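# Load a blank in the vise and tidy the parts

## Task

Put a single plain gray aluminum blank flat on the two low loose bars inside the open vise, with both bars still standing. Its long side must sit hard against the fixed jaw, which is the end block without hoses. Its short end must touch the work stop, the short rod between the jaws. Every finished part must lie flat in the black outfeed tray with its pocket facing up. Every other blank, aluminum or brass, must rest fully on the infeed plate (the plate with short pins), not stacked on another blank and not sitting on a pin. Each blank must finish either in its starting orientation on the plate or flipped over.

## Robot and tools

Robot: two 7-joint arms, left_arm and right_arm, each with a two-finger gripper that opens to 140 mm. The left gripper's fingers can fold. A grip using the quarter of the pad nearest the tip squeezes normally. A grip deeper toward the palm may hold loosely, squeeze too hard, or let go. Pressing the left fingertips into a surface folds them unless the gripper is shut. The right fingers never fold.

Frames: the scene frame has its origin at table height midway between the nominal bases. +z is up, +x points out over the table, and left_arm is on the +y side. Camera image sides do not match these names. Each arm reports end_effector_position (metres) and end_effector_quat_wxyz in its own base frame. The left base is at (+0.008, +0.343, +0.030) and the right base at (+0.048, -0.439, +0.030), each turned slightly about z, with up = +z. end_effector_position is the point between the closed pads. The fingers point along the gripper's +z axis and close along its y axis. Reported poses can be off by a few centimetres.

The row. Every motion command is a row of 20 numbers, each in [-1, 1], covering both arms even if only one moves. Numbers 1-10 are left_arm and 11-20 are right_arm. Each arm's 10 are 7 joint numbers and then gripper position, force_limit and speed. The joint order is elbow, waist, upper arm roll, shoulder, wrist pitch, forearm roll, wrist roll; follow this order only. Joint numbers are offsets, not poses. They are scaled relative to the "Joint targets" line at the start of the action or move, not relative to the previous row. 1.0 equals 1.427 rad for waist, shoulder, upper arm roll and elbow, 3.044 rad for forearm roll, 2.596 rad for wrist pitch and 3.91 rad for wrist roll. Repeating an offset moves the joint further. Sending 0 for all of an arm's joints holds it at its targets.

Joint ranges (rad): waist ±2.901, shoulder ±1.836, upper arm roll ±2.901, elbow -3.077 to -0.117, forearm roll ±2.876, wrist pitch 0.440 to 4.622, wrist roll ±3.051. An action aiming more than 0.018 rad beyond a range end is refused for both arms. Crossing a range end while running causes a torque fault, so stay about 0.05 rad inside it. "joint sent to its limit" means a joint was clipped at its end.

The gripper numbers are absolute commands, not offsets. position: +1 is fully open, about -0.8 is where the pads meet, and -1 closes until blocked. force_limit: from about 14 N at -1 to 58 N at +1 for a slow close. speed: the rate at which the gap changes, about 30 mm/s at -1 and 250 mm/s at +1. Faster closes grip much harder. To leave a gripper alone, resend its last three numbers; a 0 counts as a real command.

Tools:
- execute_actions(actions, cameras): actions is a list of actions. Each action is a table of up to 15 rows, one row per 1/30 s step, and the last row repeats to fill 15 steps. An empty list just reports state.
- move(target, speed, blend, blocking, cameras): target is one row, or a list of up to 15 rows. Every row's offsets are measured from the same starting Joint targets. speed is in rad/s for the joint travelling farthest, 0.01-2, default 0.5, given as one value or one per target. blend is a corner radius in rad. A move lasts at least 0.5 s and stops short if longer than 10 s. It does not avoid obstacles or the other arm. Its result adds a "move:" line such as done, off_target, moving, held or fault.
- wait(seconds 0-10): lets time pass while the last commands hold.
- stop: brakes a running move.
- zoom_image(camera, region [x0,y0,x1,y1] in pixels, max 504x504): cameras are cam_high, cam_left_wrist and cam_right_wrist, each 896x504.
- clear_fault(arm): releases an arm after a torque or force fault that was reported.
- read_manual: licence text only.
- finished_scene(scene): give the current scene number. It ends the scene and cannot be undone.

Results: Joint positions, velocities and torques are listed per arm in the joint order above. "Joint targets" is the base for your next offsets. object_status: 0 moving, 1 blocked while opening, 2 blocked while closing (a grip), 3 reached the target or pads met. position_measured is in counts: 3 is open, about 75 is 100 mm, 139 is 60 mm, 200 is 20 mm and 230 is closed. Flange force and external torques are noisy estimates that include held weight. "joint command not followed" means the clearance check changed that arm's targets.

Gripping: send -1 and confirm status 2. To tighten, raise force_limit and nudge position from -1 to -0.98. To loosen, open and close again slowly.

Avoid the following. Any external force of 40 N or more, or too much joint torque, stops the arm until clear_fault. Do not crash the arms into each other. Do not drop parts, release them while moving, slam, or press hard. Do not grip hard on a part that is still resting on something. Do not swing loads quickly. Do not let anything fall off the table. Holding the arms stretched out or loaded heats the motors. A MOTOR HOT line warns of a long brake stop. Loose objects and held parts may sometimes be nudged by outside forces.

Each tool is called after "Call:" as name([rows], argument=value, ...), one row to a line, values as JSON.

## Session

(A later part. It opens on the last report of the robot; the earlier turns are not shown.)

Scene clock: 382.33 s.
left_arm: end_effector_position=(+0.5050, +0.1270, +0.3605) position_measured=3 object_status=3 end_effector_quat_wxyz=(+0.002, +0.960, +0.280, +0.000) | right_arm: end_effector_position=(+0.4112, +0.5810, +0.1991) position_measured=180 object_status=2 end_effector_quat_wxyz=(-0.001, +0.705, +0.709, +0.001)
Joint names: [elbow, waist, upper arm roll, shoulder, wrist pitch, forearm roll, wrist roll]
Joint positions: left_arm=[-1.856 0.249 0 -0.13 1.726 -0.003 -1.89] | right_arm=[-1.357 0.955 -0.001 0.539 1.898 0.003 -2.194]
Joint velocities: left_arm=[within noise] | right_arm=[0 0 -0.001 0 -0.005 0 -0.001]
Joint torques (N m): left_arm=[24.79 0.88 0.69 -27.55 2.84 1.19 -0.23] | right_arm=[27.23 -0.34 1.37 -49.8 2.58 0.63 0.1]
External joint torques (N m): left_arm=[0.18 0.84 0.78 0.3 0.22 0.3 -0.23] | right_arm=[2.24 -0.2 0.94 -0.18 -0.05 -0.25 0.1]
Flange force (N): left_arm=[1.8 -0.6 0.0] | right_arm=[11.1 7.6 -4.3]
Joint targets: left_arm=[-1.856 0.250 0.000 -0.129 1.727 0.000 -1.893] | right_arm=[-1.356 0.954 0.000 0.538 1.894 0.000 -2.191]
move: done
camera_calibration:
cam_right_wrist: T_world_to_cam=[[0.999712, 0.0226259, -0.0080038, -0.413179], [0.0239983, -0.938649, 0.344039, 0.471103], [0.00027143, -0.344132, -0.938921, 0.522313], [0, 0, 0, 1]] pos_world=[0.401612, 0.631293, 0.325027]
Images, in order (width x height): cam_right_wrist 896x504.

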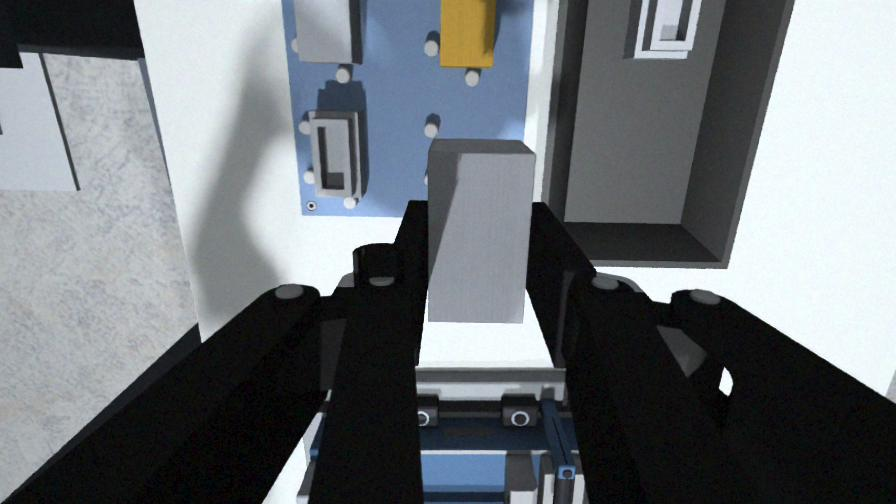

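Call:
move([
  [-0.4788,-0.5298,0,-0.0839,0.2171,0,0.3547,1,1,1, -0.4502,-0.2891,0,-0.3089,0.0777,0,-0.1100,-1,-0.1,-1],
  [-0.4788,-0.5298,0,-0.0839,0.2171,0,0.3547,1,1,1, -0.5011,-0.2891,0,-0.2607,0.1322,0,-0.1100,-1,-0.1,-1],
], speed=[0.8, 0.2], blend=[0.03, 0])

Scene clock: 407.97 s.
left_arm: end_effector_position=(+0.3786, -0.2103, +0.1495) position_measured=3 object_status=3 end_effector_quat_wxyz=(+0.001, +0.710, -0.705, -0.001) | right_arm: end_effector_position=(+0.4900, +0.2951, +0.1383) position_measured=180 object_status=2 end_effector_quat_wxyz=(-0.002, +0.702, +0.713, -0.004)
Joint names: [elbow, waist, upper arm roll, shoulder, wrist pitch, forearm roll, wrist roll]
Joint positions: left_arm=[-2.538 -0.504 -0.002 -0.247 2.289 -0.003 -0.511] | right_arm=[-2.071 0.543 -0.002 0.168 2.231 0.002 -2.617]
Joint velocities: left_arm=[0.001 -0.001 0 0.001 0 -0.001 0.005] | right_arm=[0.001 0.001 0 0 0.003 -0.001 -0.001]
Joint torques (N m): left_arm=[22.37 0.23 0.88 -22.13 2.92 0.77 0.07] | right_arm=[25.41 -0.35 1.03 -37.17 2.93 0.51 -0.25]
External joint torques (N m): left_arm=[-0.26 0.19 1.05 -0.38 0.3 0.19 0.07] | right_arm=[2.2 -0.26 0.94 -0.39 0.36 -0.24 -0.25]
Flange force (N): left_arm=[-2.5 0.8 0.5] | right_arm=[3.4 6.0 -1.9]
Joint targets: left_arm=[-2.539 -0.506 0.000 -0.249 2.291 0.000 -0.506] | right_arm=[-2.071 0.542 0.000 0.166 2.237 0.000 -2.621]
move: done
camera_calibration:
cam_left_wrist: T_world_to_cam=[[-0.999973, -0.00606249, 0.00416846, 0.383673], [-0.00429512, 0.941041, 0.338266, 0.157047], [-0.00597342, 0.338239, -0.941041, 0.357019], [0, 0, 0, 1]] pos_world=[0.38647, -0.266219, 0.281247]
cam_right_wrist: T_world_to_cam=[[0.999351, 0.0326313, -0.0152639, -0.48779], [0.0359069, -0.936508, 0.348803, 0.214638], [-0.00291289, -0.349125, -0.937072, 0.369635], [0, 0, 0, 1]] pos_world=[0.480844, 0.345976, 0.264062]

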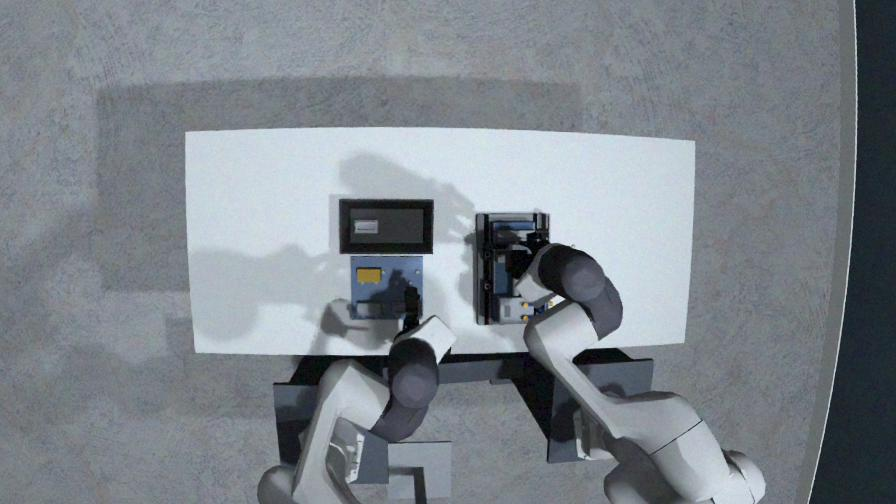

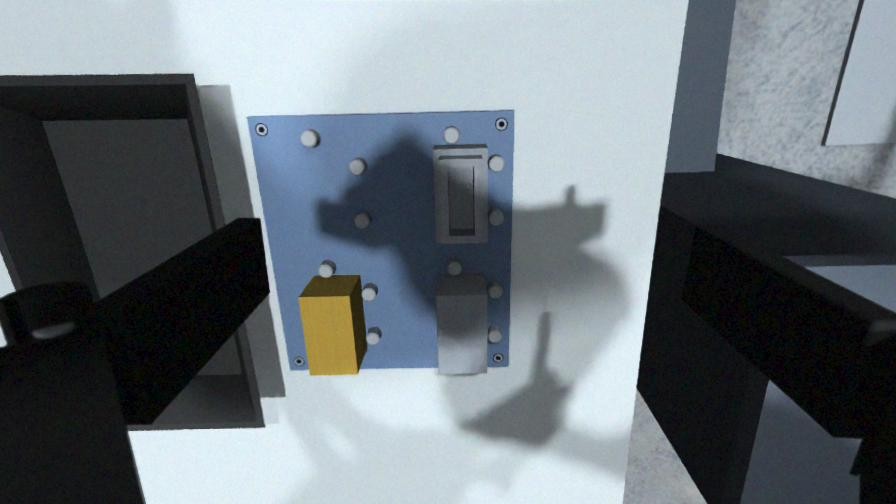

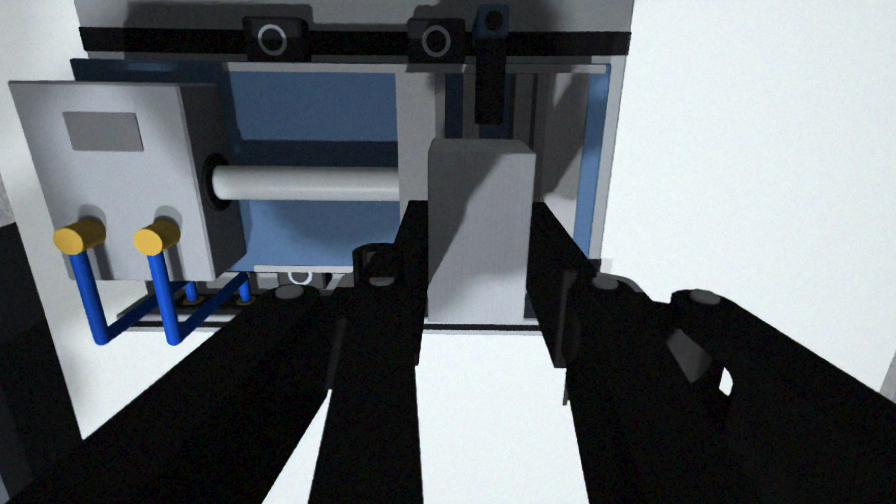

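Call:
execute_actions(actions=[], cameras=["cam_right_wrist", "cam_left_wrist"])

Call:
zoom_image(camera="cam_right_wrist", region=[390, 60, 630, 340])

Call:
zoom_image(camera="cam_left_wrist", region=[400, 120, 520, 270])

Scene clock: 431.77 s.
left_arm: end_effector_position=(+0.3786, -0.2103, +0.1495) position_measured=3 object_status=3 end_effector_quat_wxyz=(+0.001, +0.709, -0.705, -0.001) | right_arm: end_effector_position=(+0.4902, +0.2952, +0.1384) position_measured=180 object_status=2 end_effector_quat_wxyz=(-0.002, +0.701, +0.713, -0.003)
Joint names: [elbow, waist, upper arm roll, shoulder, wrist pitch, forearm roll, wrist roll]
Joint positions: left_arm=[-2.538 -0.504 -0.002 -0.247 2.289 -0.003 -0.509] | right_arm=[-2.071 0.543 -0.002 0.168 2.232 0.002 -2.618]
Joint velocities: within noise
Joint torques (N m): left_arm=[22.47 0.21 0.89 -22.12 2.89 0.78 0.08] | right_arm=[25.42 -0.44 1 -37.22 2.89 0.51 -0.25]
External joint torques (N m): left_arm=[-0.09 0.26 1.15 -0.43 0.29 0.2 0.08] | right_arm=[2.27 -0.35 0.92 -0.48 0.33 -0.24 -0.25]
Flange force (N): left_arm=[-2.5 0.4 0.2] | right_arm=[3.4 6.1 -2.1]
Joint targets: left_arm=[-2.539 -0.506 0.000 -0.249 2.291 0.000 -0.506] | right_arm=[-2.071 0.542 0.000 0.166 2.237 0.000 -2.621]
Tool commands: left_gripper/position=+1.0 left_gripper/force_limit=+1.0 left_gripper/speed=+1.0 right_gripper/position=-1.0 right_gripper/force_limit=-0.1 right_gripper/speed=-1.0
camera_calibration:
cam_left_wrist: T_world_to_cam=[[-0.999983, -0.00420328, 0.00398101, 0.384113], [-0.00260949, 0.941086, 0.338157, 0.156455], [-0.00516784, 0.338141, -0.941081, 0.35669], [0, 0, 0, 1]] pos_world=[0.386358, -0.266234, 0.281239]
cam_right_wrist: T_world_to_cam=[[0.999338, 0.0333194, -0.0146348, -0.488269], [0.0363313, -0.936611, 0.348482, 0.214588], [-0.00209586, -0.348783, -0.937201, 0.369239], [0, 0, 0, 1]] pos_world=[0.480923, 0.346038, 0.264126]
Images, in order (width x height): cam_left_wrist 896x504, cam_right_wrist 896x504.

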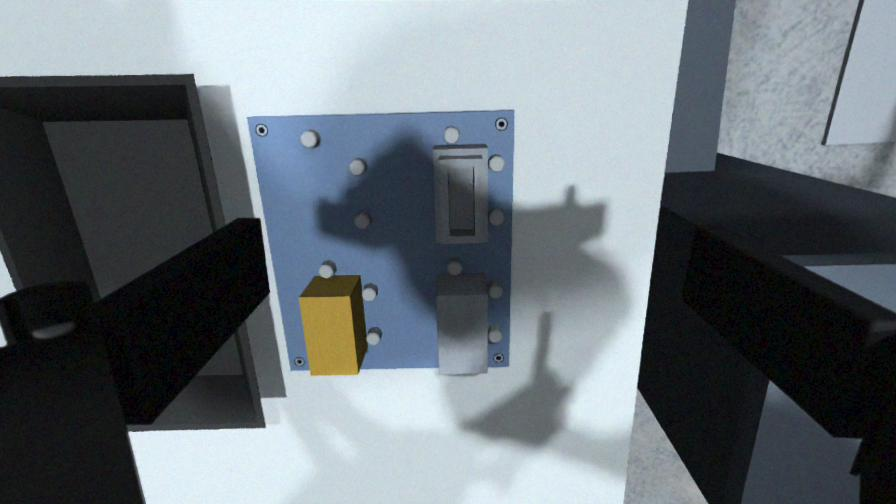

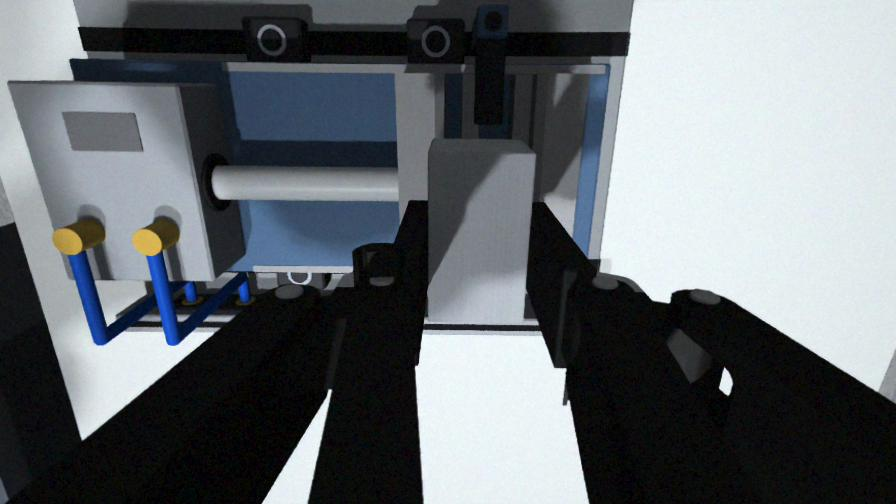

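Scaled by 1.800 from the camera's 896x504 image, which has a finer 1280x720 frame.

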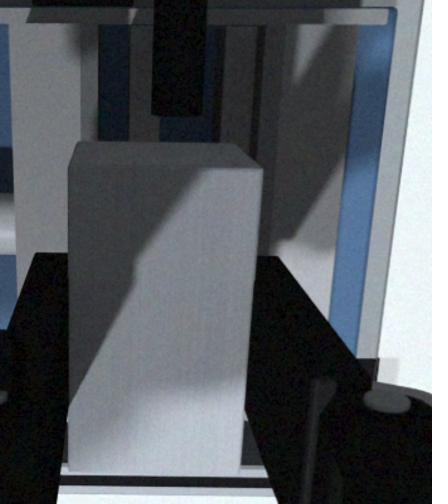

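Scaled by 3.360 from the camera's 896x504 image, which has a finer 1280x720 frame.

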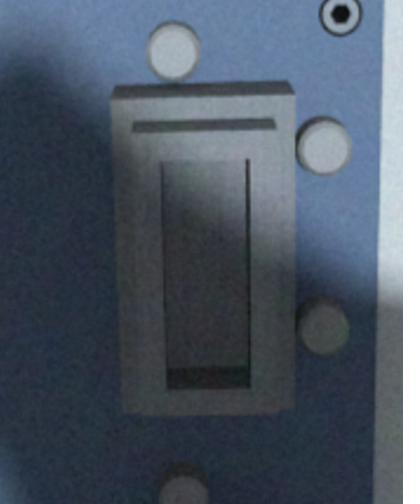

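Call:
zoom_image(camera="cam_right_wrist", region=[380, 50, 620, 150])

Call:
zoom_image(camera="cam_right_wrist", region=[500, 60, 620, 260])

Scaled by 2.100 from the camera's 896x504 image, which has a finer 1280x720 frame.

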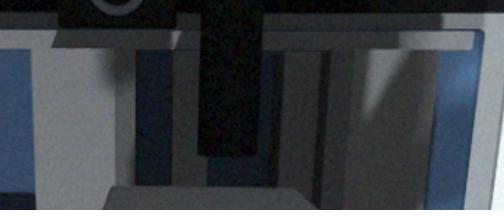

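Scaled by 2.520 from the camera's 896x504 image, which has a finer 1280x720 frame.

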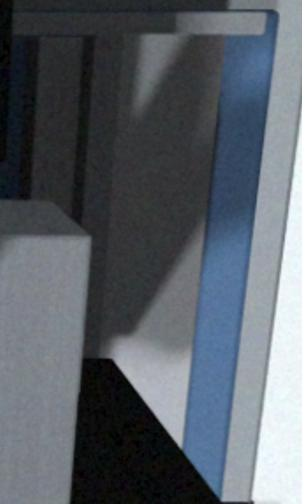

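Call:
zoom_image(camera="cam_right_wrist", region=[410, 60, 490, 110])

Call:
zoom_image(camera="cam_right_wrist", region=[490, 60, 570, 110])

Call:
zoom_image(camera="cam_right_wrist", region=[390, 100, 450, 210])

Scaled by 6.300 from the camera's 896x504 image, which has a finer 1280x720 frame.

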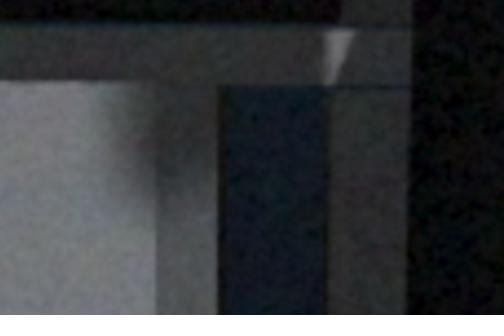

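Scaled by 6.300 from the camera's 896x504 image, which has a finer 1280x720 frame.

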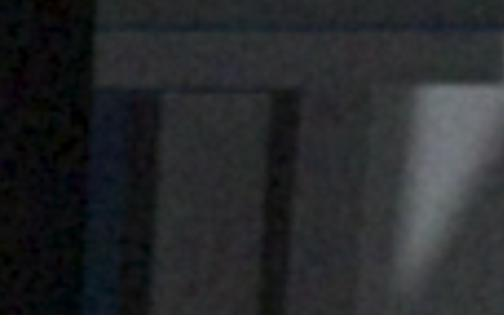

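Scaled by 4.582 from the camera's 896x504 image, which has a finer 1280x720 frame.

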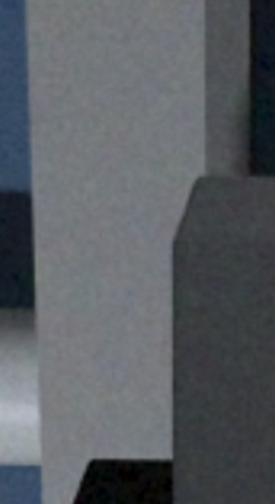

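Call:
zoom_image(camera="cam_right_wrist", region=[500, 70, 600, 140])

Call:
zoom_image(camera="cam_right_wrist", region=[500, 130, 600, 210])

Call:
zoom_image(camera="cam_right_wrist", region=[420, 110, 520, 170])

Scaled by 5.040 from the camera's 896x504 image, which has a finer 1280x720 frame.

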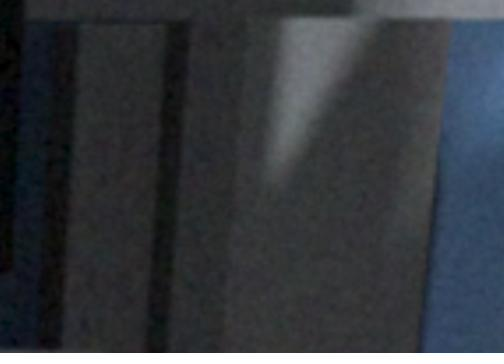

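Scaled by 5.040 from the camera's 896x504 image, which has a finer 1280x720 frame.

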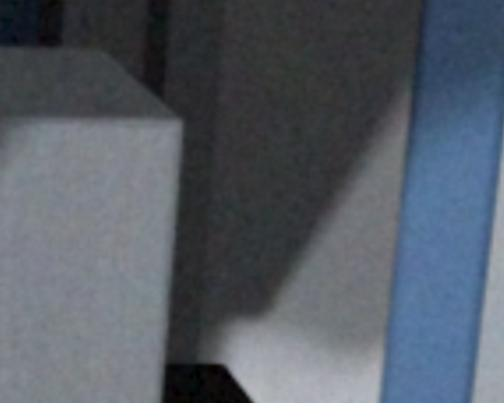

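Scaled by 5.040 from the camera's 896x504 image, which has a finer 1280x720 frame.

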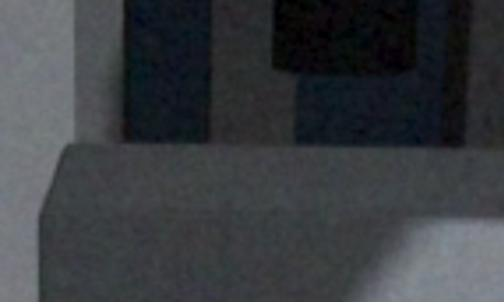

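Call:
zoom_image(camera="cam_right_wrist", region=[210, 50, 410, 100])

Call:
zoom_image(camera="cam_right_wrist", region=[430, 50, 630, 100])

Call:
zoom_image(camera="cam_right_wrist", region=[110, 300, 310, 350])

Call:
zoom_image(camera="cam_right_wrist", region=[420, 310, 560, 345])

Scaled by 2.520 from the camera's 896x504 image, which has a finer 1280x720 frame.

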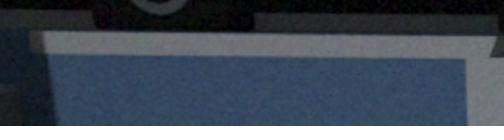

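Scaled by 2.520 from the camera's 896x504 image, which has a finer 1280x720 frame.

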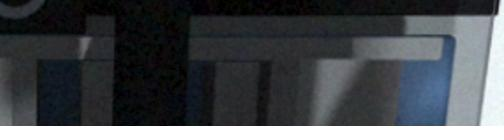

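Scaled by 2.520 from the camera's 896x504 image, which has a finer 1280x720 frame.

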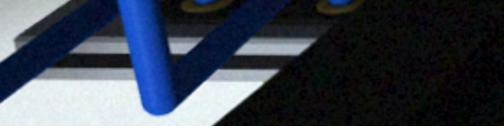

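Scaled by 3.600 from the camera's 896x504 image, which has a finer 1280x720 frame.

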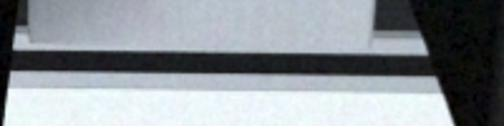

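Call:
move(target=[0,0,0,0,0,0,0,1,1,1, 0.005783,-0.003352,0,0.015573,0.005381,0,-0.002398,-1,-0.1,-1], speed=0.05, cameras=["cam_right_wrist"])

Call:
zoom_image(camera="cam_right_wrist", region=[410, 70, 570, 170])

Call:
zoom_image(camera="cam_right_wrist", region=[410, 100, 490, 160])

Call:
zoom_image(camera="cam_right_wrist", region=[490, 100, 570, 160])

Scene clock: 556.53 s.
left_arm: end_effector_position=(+0.3786, -0.2103, +0.1495) position_measured=3 object_status=3 end_effector_quat_wxyz=(+0.001, +0.709, -0.705, -0.001) | right_arm: end_effector_position=(+0.4938, +0.2945, +0.1300) position_measured=180 object_status=2 end_effector_quat_wxyz=(-0.002, +0.700, +0.714, -0.005)
Joint names: [elbow, waist, upper arm roll, shoulder, wrist pitch, forearm roll, wrist roll]
Joint positions: left_arm=[-2.538 -0.504 -0.002 -0.247 2.289 -0.003 -0.509] | right_arm=[-2.066 0.539 -0.002 0.189 2.245 0.002 -2.625]
Joint velocities: left_arm=[within noise] | right_arm=[0.003 0.001 0 0 0.005 -0.002 -0.006]
Joint torques (N m): left_arm=[22.51 0.24 0.94 -22.08 2.85 0.78 0.12] | right_arm=[25.7 -0.81 1.08 -37.24 2.93 0.51 -0.27]
External joint torques (N m): left_arm=[0.03 0.26 1.17 -0.52 0.26 0.2 0.12] | right_arm=[2.9 -0.99 0.72 -0.21 0.42 -0.23 -0.27]
Flange force (N): left_arm=[-2.6 0.3 -0.2] | right_arm=[4.1 9.2 -2.1]
Joint targets: left_arm=[-2.539 -0.506 0.000 -0.249 2.291 0.000 -0.506] | right_arm=[-2.063 0.537 0.000 0.188 2.251 0.000 -2.630]
move: done
camera_calibration:
cam_right_wrist: T_world_to_cam=[[0.99919, 0.0365442, -0.016821, -0.492503], [0.0401199, -0.93604, 0.3496, 0.214522], [-0.00296923, -0.349991, -0.936748, 0.361809], [0, 0, 0, 1]] pos_world=[0.484572, 0.345429, 0.255643]
Images, in order (width x height): cam_right_wrist 896x504.

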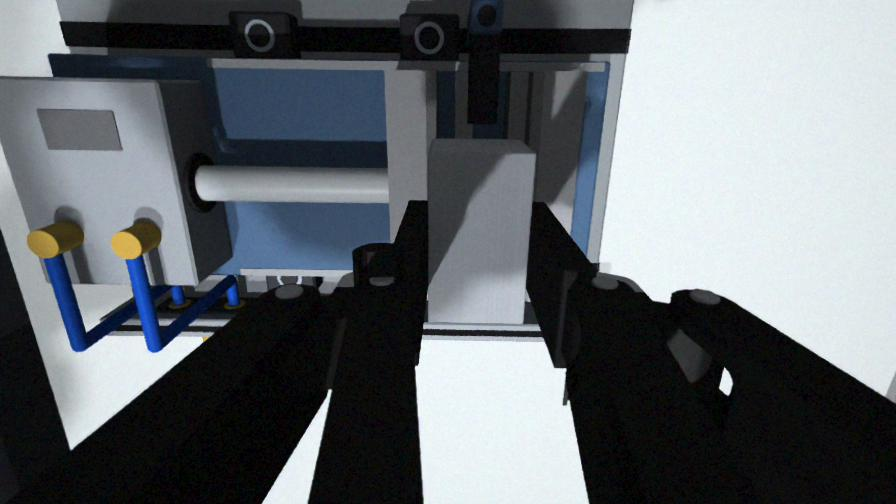

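Scaled by 3.150 from the camera's 896x504 image, which has a finer 1280x720 frame.

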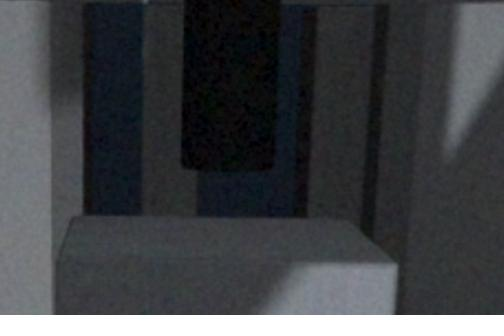

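Scaled by 6.300 from the camera's 896x504 image, which has a finer 1280x720 frame.

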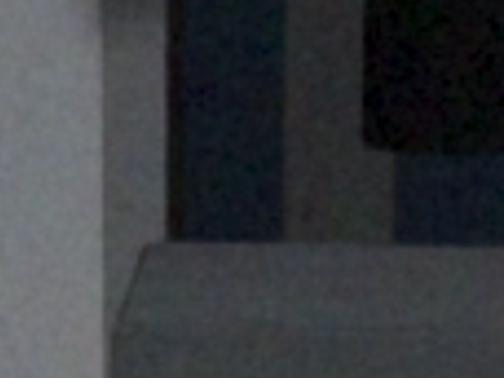

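Scaled by 6.300 from the camera's 896x504 image, which has a finer 1280x720 frame.

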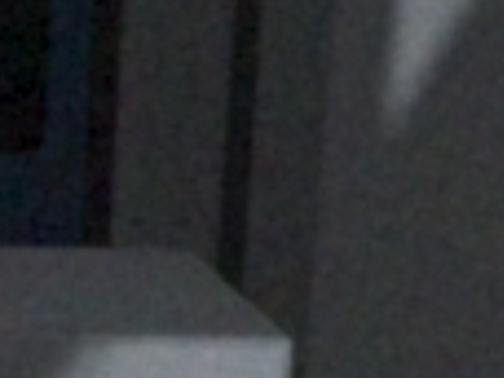

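Call:
move(target=[0,0,0,0,0,0,0,1,1,1, 0.005547,-0.001481,0,0.003957,-0.000874,0,-0.000540,-1,-0.1,-1], speed=0.05, cameras=["cam_right_wrist"])

Call:
zoom_image(camera="cam_right_wrist", region=[410, 100, 490, 160])

Call:
zoom_image(camera="cam_right_wrist", region=[490, 100, 570, 160])

Scene clock: 580.30 s.
left_arm: end_effector_position=(+0.3786, -0.2103, +0.1495) position_measured=3 object_status=3 end_effector_quat_wxyz=(+0.001, +0.709, -0.705, -0.001) | right_arm: end_effector_position=(+0.4972, +0.2951, +0.1304) position_measured=180 object_status=2 end_effector_quat_wxyz=(-0.002, +0.700, +0.714, -0.003)
Joint names: [elbow, waist, upper arm roll, shoulder, wrist pitch, forearm roll, wrist roll]
Joint positions: left_arm=[-2.538 -0.504 -0.002 -0.247 2.289 -0.003 -0.509] | right_arm=[-2.058 0.537 -0.002 0.194 2.246 0.002 -2.629]
Joint velocities: within noise
Joint torques (N m): left_arm=[22.56 0.25 0.86 -22.05 2.85 0.77 0.1] | right_arm=[25.32 -0.86 1.04 -36.98 2.66 0.52 -0.22]
External joint torques (N m): left_arm=[0.06 0.31 1.12 -0.39 0.26 0.19 0.1] | right_arm=[2.34 -0.81 0.88 0.4 0.11 -0.22 -0.22]
Flange force (N): left_arm=[-2.3 -0.1 0.0] | right_arm=[4.3 9.0 -1.4]
Joint targets: left_arm=[-2.539 -0.506 0.000 -0.249 2.291 0.000 -0.506] | right_arm=[-2.055 0.535 0.000 0.194 2.249 0.000 -2.632]
move: done
camera_calibration:
cam_right_wrist: T_world_to_cam=[[0.999193, 0.0378053, -0.0135513, -0.496702], [0.040158, -0.936656, 0.34794, 0.215173], [0.000461048, -0.348204, -0.937419, 0.360317], [0, 0, 0, 1]] pos_world=[0.487495, 0.345785, 0.25617]
Images, in order (width x height): cam_right_wrist 896x504.

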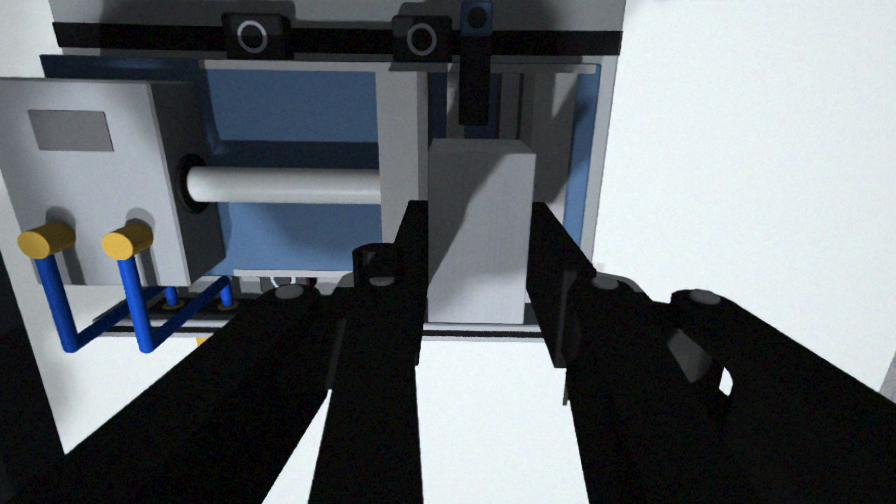

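Scaled by 6.300 from the camera's 896x504 image, which has a finer 1280x720 frame.

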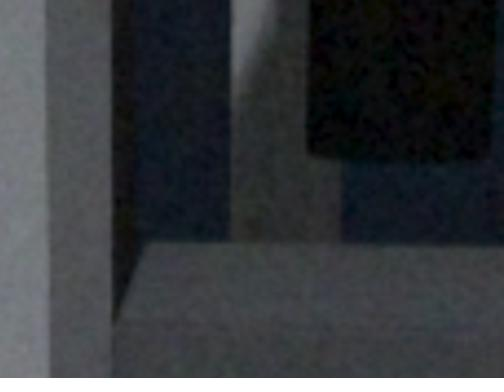

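Scaled by 6.300 from the camera's 896x504 image, which has a finer 1280x720 frame.

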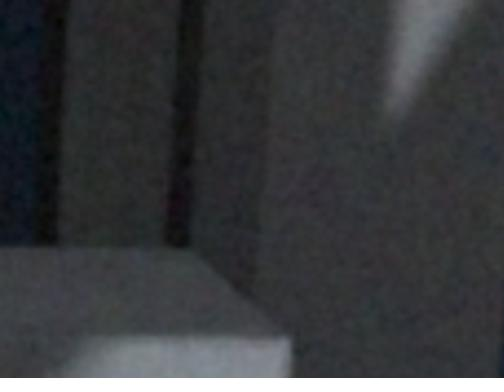

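Call:
move(target=[0,0,0,0,0,0,0,1,1,1, -0.004200,0.001360,0,-0.002950,0.000820,0,0.000496,-1,-0.1,-1], speed=0.05, cameras=["cam_right_wrist"])

Call:
zoom_image(camera="cam_right_wrist", region=[410, 100, 490, 160])

Call:
zoom_image(camera="cam_right_wrist", region=[490, 100, 570, 160])

Scene clock: 596.50 s.
left_arm: end_effector_position=(+0.3786, -0.2103, +0.1495) position_measured=3 object_status=3 end_effector_quat_wxyz=(+0.001, +0.709, -0.705, -0.001) | right_arm: end_effector_position=(+0.4963, +0.2946, +0.1300) position_measured=180 object_status=2 end_effector_quat_wxyz=(-0.002, +0.700, +0.715, -0.003)
Joint names: [elbow, waist, upper arm roll, shoulder, wrist pitch, forearm roll, wrist roll]
Joint positions: left_arm=[-2.538 -0.504 -0.002 -0.247 2.289 -0.003 -0.509] | right_arm=[-2.06 0.537 -0.002 0.193 2.246 0.002 -2.629]
Joint velocities: within noise
Joint torques (N m): left_arm=[22.57 0.28 0.83 -22.02 2.84 0.76 0.14] | right_arm=[24.99 -0.31 1.02 -38.51 2.87 0.54 -0.1]
External joint torques (N m): left_arm=[0.1 0.34 1.09 -0.39 0.25 0.18 0.14] | right_arm=[2.04 -0.41 0.73 -1.23 0.32 -0.21 -0.1]
Flange force (N): left_arm=[-2.3 -0.3 -0.1] | right_arm=[1.9 3.6 -2.8]
Joint targets: left_arm=[-2.539 -0.506 0.000 -0.249 2.291 0.000 -0.506] | right_arm=[-2.061 0.537 0.000 0.189 2.251 0.000 -2.630]
move: done
camera_calibration:
cam_right_wrist: T_world_to_cam=[[0.999154, 0.0383901, -0.0147673, -0.495861], [0.04113, -0.936386, 0.348554, 0.214217], [-0.000446859, -0.348866, -0.937172, 0.360307], [0, 0, 0, 1]] pos_world=[0.486792, 0.345325, 0.255681]
Images, in order (width x height): cam_right_wrist 896x504.

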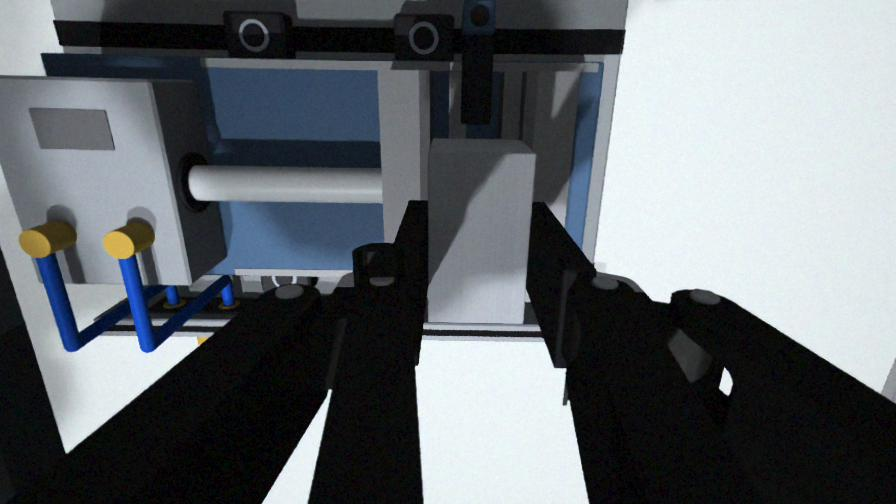

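Scaled by 6.300 from the camera's 896x504 image, which has a finer 1280x720 frame.

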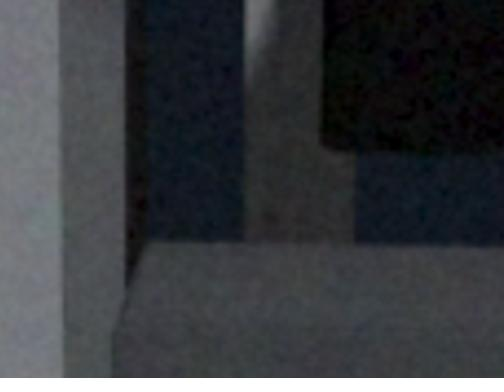

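Scaled by 6.300 from the camera's 896x504 image, which has a finer 1280x720 frame.

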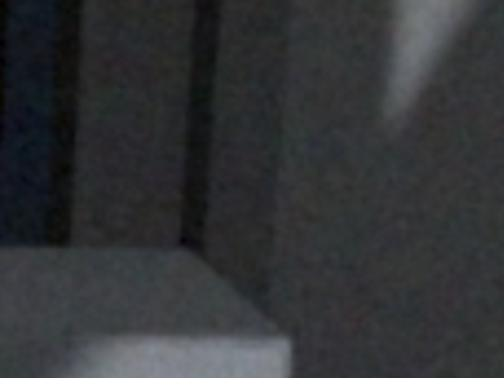

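Call:
move(target=[0,0,0,0,0,0,0,1,1,1, -0.003697,0,0,0.006547,0.004226,0,0,-1,-0.1,-1], speed=0.03, cameras=["cam_right_wrist"])

Call:
zoom_image(camera="cam_right_wrist", region=[410, 100, 490, 160])

Call:
zoom_image(camera="cam_right_wrist", region=[490, 100, 570, 160])

Scene clock: 610.43 s.
left_arm: end_effector_position=(+0.3786, -0.2103, +0.1495) position_measured=3 object_status=3 end_effector_quat_wxyz=(+0.001, +0.709, -0.705, -0.001) | right_arm: end_effector_position=(+0.4955, +0.2941, +0.1247) position_measured=180 object_status=2 end_effector_quat_wxyz=(-0.002, +0.700, +0.715, -0.005)
Joint names: [elbow, waist, upper arm roll, shoulder, wrist pitch, forearm roll, wrist roll]
Joint positions: left_arm=[-2.538 -0.504 -0.002 -0.247 2.289 -0.003 -0.509] | right_arm=[-2.066 0.537 -0.002 0.199 2.256 0.002 -2.629]
Joint velocities: left_arm=[within noise] | right_arm=[-0.001 -0.002 0.001 0.002 0.006 0 0]
Joint torques (N m): left_arm=[22.58 0.3 0.88 -22.06 2.83 0.77 0.1] | right_arm=[24.79 -0.27 1 -37.58 2.96 0.5 -0.09]
External joint torques (N m): left_arm=[0.07 0.31 1.09 -0.39 0.24 0.19 0.1] | right_arm=[1.91 -0.33 0.75 -0.09 0.42 -0.24 -0.09]
Flange force (N): left_arm=[-2.2 -0.1 -0.1] | right_arm=[3.3 5.7 -0.9]
Joint targets: left_arm=[-2.539 -0.506 0.000 -0.249 2.291 0.000 -0.506] | right_arm=[-2.066 0.537 0.000 0.199 2.262 0.000 -2.630]
move: done
camera_calibration:
cam_right_wrist: T_world_to_cam=[[0.999123, 0.0383643, -0.0167926, -0.494788], [0.041815, -0.935963, 0.349606, 0.21502], [-0.0023049, -0.350001, -0.936746, 0.35636], [0, 0, 0, 1]] pos_world=[0.486184, 0.344959, 0.250338]
Images, in order (width x height): cam_right_wrist 896x504.

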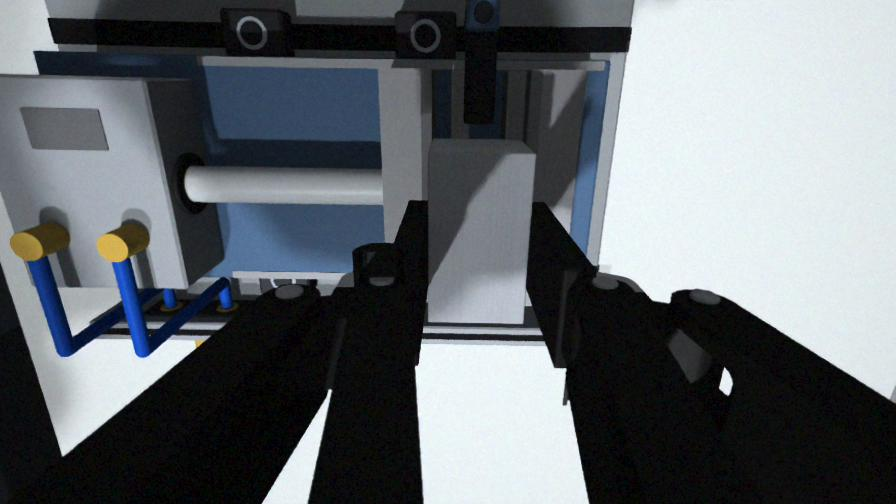

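Scaled by 6.300 from the camera's 896x504 image, which has a finer 1280x720 frame.

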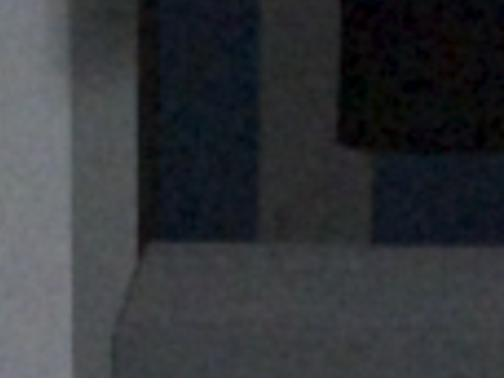

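Scaled by 6.300 from the camera's 896x504 image, which has a finer 1280x720 frame.

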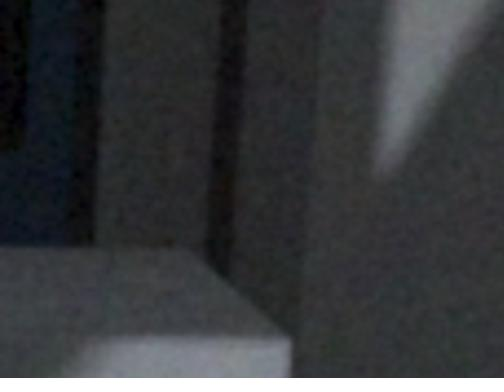

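Call:
move(target=[0,0,0,0,0,0,0,1,1,1, 0.004765,-0.002102,0,0.001682,0,0,0,-1,-0.1,-1], speed=0.03, cameras=["cam_right_wrist"])

Call:
zoom_image(camera="cam_right_wrist", region=[410, 100, 490, 160])

Call:
zoom_image(camera="cam_right_wrist", region=[490, 100, 570, 160])

Scene clock: 619.37 s.
left_arm: end_effector_position=(+0.3786, -0.2103, +0.1495) position_measured=3 object_status=3 end_effector_quat_wxyz=(+0.001, +0.709, -0.705, -0.001) | right_arm: end_effector_position=(+0.4973, +0.2945, +0.1251) position_measured=180 object_status=2 end_effector_quat_wxyz=(-0.002, +0.700, +0.714, -0.003)
Joint names: [elbow, waist, upper arm roll, shoulder, wrist pitch, forearm roll, wrist roll]
Joint positions: left_arm=[-2.538 -0.504 -0.002 -0.247 2.289 -0.003 -0.509] | right_arm=[-2.062 0.536 -0.002 0.201 2.257 0.002 -2.629]
Joint velocities: within noise
Joint torques (N m): left_arm=[22.6 0.29 0.86 -22.02 2.83 0.76 0.07] | right_arm=[25.4 -0.84 1.02 -37.25 2.86 0.52 -0.12]
External joint torques (N m): left_arm=[0.07 0.25 1.01 -0.35 0.23 0.19 0.07] | right_arm=[2.49 -0.92 0.74 0.38 0.3 -0.21 -0.12]
Flange force (N): left_arm=[-2.0 -0.1 0.0] | right_arm=[4.4 9.3 -1.0]
Joint targets: left_arm=[-2.539 -0.506 0.000 -0.249 2.291 0.000 -0.506] | right_arm=[-2.059 0.534 0.000 0.201 2.262 0.000 -2.630]
move: done
camera_calibration:
cam_right_wrist: T_world_to_cam=[[0.999196, 0.0374235, -0.0143856, -0.496634], [0.0400909, -0.936485, 0.348409, 0.216318], [-0.000433231, -0.348705, -0.937232, 0.355692], [0, 0, 0, 1]] pos_world=[0.487717, 0.345196, 0.250854]
Images, in order (width x height): cam_right_wrist 896x504.

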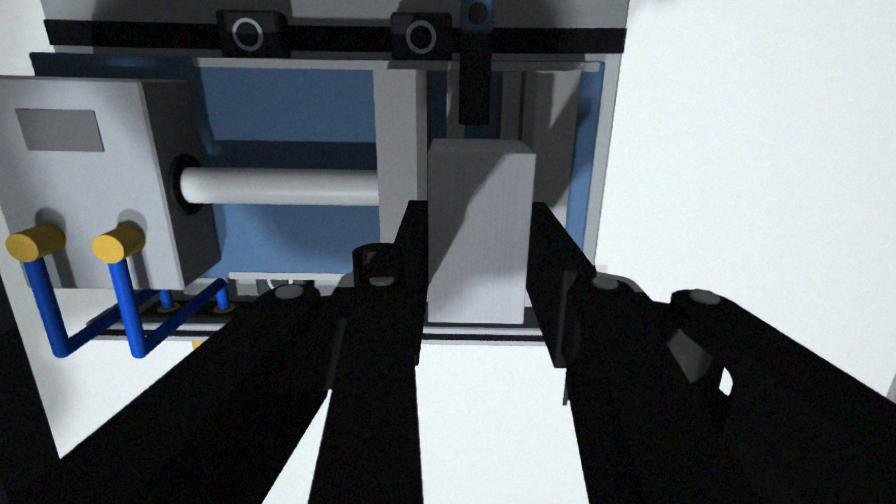

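Scaled by 6.300 from the camera's 896x504 image, which has a finer 1280x720 frame.

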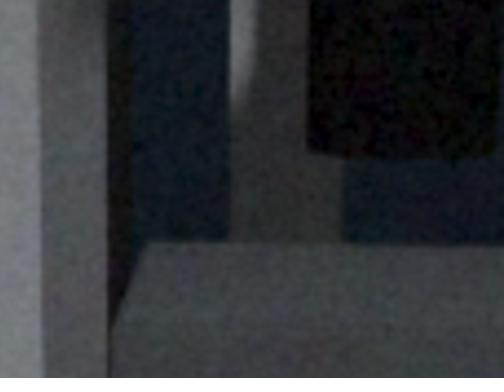

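Scaled by 6.300 from the camera's 896x504 image, which has a finer 1280x720 frame.

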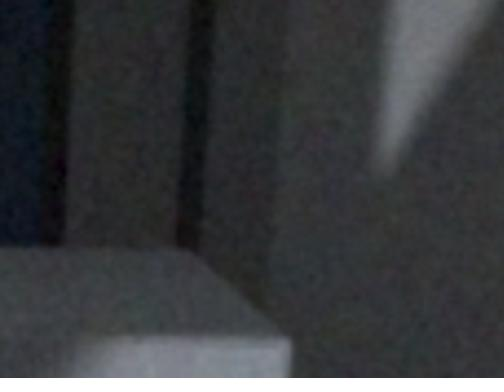

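Call:
move(target=[0,0,0,0,0,0,0,1,1,1, -0.004835,0,0,0.003364,0.003698,0,0,-1,-0.1,-1], speed=0.03, cameras=["cam_right_wrist"])

Call:
zoom_image(camera="cam_right_wrist", region=[410, 100, 490, 160])

Call:
zoom_image(camera="cam_right_wrist", region=[490, 100, 570, 160])

Scene clock: 628.40 s.
left_arm: end_effector_position=(+0.3786, -0.2103, +0.1495) position_measured=3 object_status=3 end_effector_quat_wxyz=(+0.001, +0.709, -0.705, -0.001) | right_arm: end_effector_position=(+0.4971, +0.2943, +0.1213) position_measured=180 object_status=2 end_effector_quat_wxyz=(-0.002, +0.700, +0.714, -0.003)
Joint names: [elbow, waist, upper arm roll, shoulder, wrist pitch, forearm roll, wrist roll]
Joint positions: left_arm=[-2.538 -0.504 -0.002 -0.247 2.289 -0.003 -0.509] | right_arm=[-2.066 0.535 -0.002 0.206 2.265 0.002 -2.629]
Joint velocities: left_arm=[within noise] | right_arm=[0 0.001 0.001 0.001 0.005 0.001 0]
Joint torques (N m): left_arm=[22.63 0.31 0.85 -22.03 2.83 0.76 0.13] | right_arm=[24.57 -0.73 1.1 -37.68 2.95 0.5 -0.12]
External joint torques (N m): left_arm=[0.11 0.28 1.03 -0.4 0.23 0.18 0.13] | right_arm=[1.71 -0.85 0.78 0.06 0.39 -0.23 -0.12]
Flange force (N): left_arm=[-2.2 -0.2 -0.1] | right_arm=[2.6 5.8 -0.5]
Joint targets: left_arm=[-2.539 -0.506 0.000 -0.249 2.291 0.000 -0.506] | right_arm=[-2.066 0.534 0.000 0.206 2.271 0.000 -2.630]
move: done
camera_calibration:
cam_right_wrist: T_world_to_cam=[[0.999196, 0.0373267, -0.0146631, -0.496488], [0.0400971, -0.936422, 0.348577, 0.217459], [-0.000719578, -0.348885, -0.937165, 0.352289], [0, 0, 0, 1]] pos_world=[0.487622, 0.345074, 0.247072]
Images, in order (width x height): cam_right_wrist 896x504.

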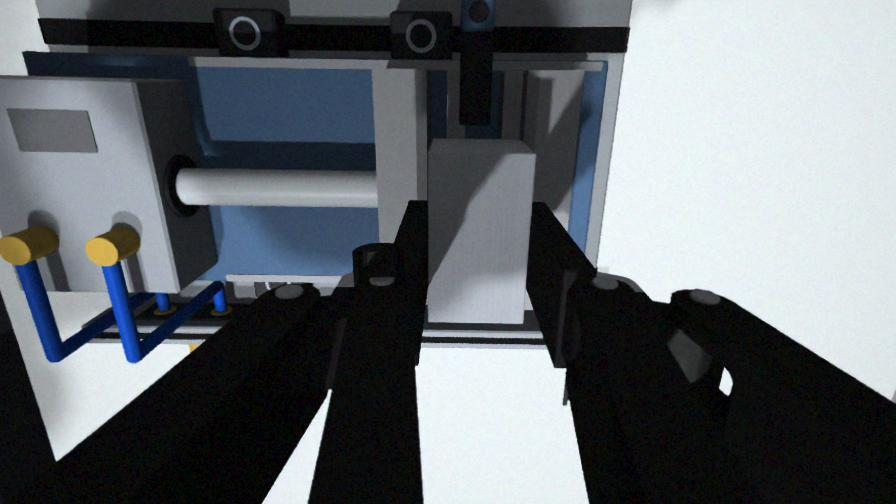

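Scaled by 6.300 from the camera's 896x504 image, which has a finer 1280x720 frame.

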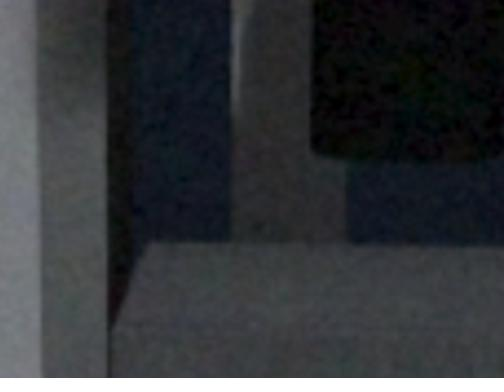

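Scaled by 6.300 from the camera's 896x504 image, which has a finer 1280x720 frame.

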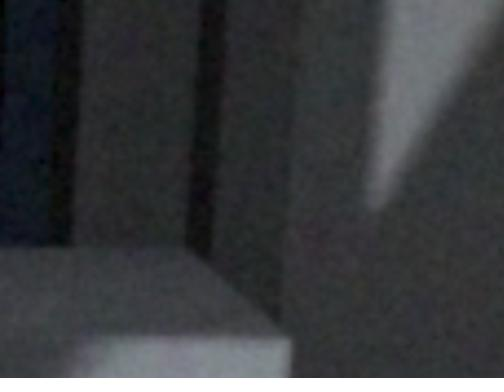

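Call:
move(target=[0,0,0,0,0,0,0,1,1,1, -0.002537,0,0,0.003896,0.003536,0,0,-1,-0.1,-1], speed=0.03, cameras=["cam_right_wrist"])

Call:
zoom_image(camera="cam_right_wrist", region=[410, 100, 490, 160])

Call:
zoom_image(camera="cam_right_wrist", region=[490, 100, 570, 160])

Scene clock: 634.60 s.
left_arm: end_effector_position=(+0.3786, -0.2103, +0.1495) position_measured=3 object_status=3 end_effector_quat_wxyz=(+0.001, +0.709, -0.705, -0.001) | right_arm: end_effector_position=(+0.4971, +0.2943, +0.1174) position_measured=180 object_status=2 end_effector_quat_wxyz=(-0.002, +0.700, +0.714, -0.003)
Joint names: [elbow, waist, upper arm roll, shoulder, wrist pitch, forearm roll, wrist roll]
Joint positions: left_arm=[-2.538 -0.504 -0.002 -0.247 2.289 -0.003 -0.509] | right_arm=[-2.07 0.535 -0.002 0.212 2.274 0.002 -2.629]
Joint velocities: left_arm=[within noise] | right_arm=[0 0 0 -0.002 0.005 0 0]
Joint torques (N m): left_arm=[22.69 0.29 0.83 -21.99 2.82 0.78 0.12] | right_arm=[24.54 -0.74 1.1 -37.79 2.95 0.5 -0.14]
External joint torques (N m): left_arm=[0.18 0.31 1.06 -0.38 0.23 0.2 0.12] | right_arm=[1.89 -0.54 1.06 -0.2 0.41 -0.22 -0.14]
Flange force (N): left_arm=[-2.1 -0.4 -0.2] | right_arm=[3.0 5.5 -0.9]
Joint targets: left_arm=[-2.539 -0.506 0.000 -0.249 2.291 0.000 -0.506] | right_arm=[-2.070 0.534 0.000 0.211 2.281 0.000 -2.630]
move: done
camera_calibration:
cam_right_wrist: T_world_to_cam=[[0.999198, 0.0373004, -0.0145521, -0.496508], [0.0400337, -0.936434, 0.348552, 0.21883], [-0.000625964, -0.348855, -0.937177, 0.348521], [0, 0, 0, 1]] pos_world=[0.487567, 0.345023, 0.243127]
Images, in order (width x height): cam_right_wrist 896x504.

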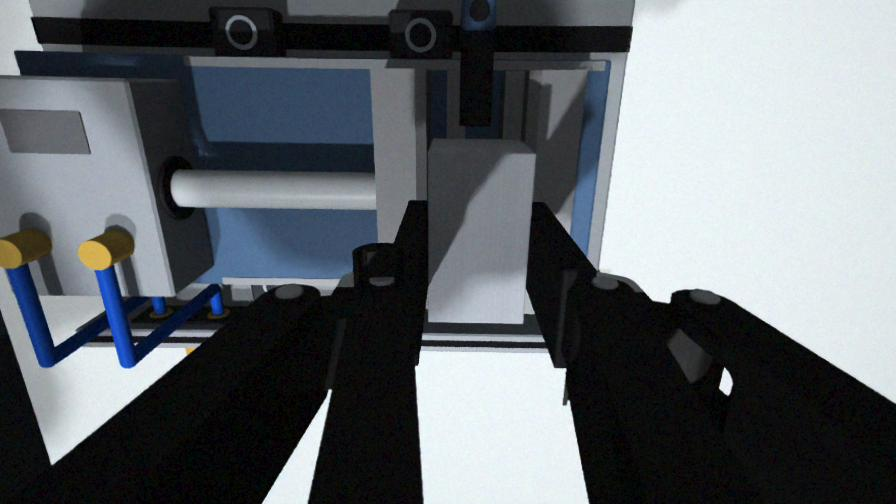

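Scaled by 6.300 from the camera's 896x504 image, which has a finer 1280x720 frame.

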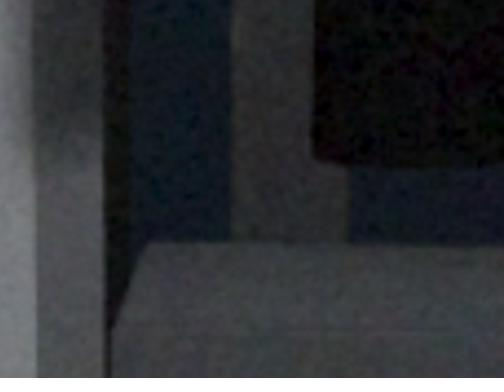

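Scaled by 6.300 from the camera's 896x504 image, which has a finer 1280x720 frame.

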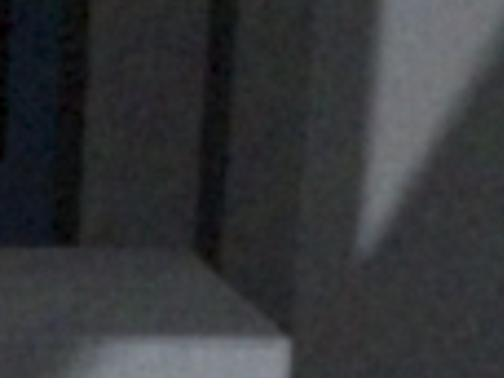

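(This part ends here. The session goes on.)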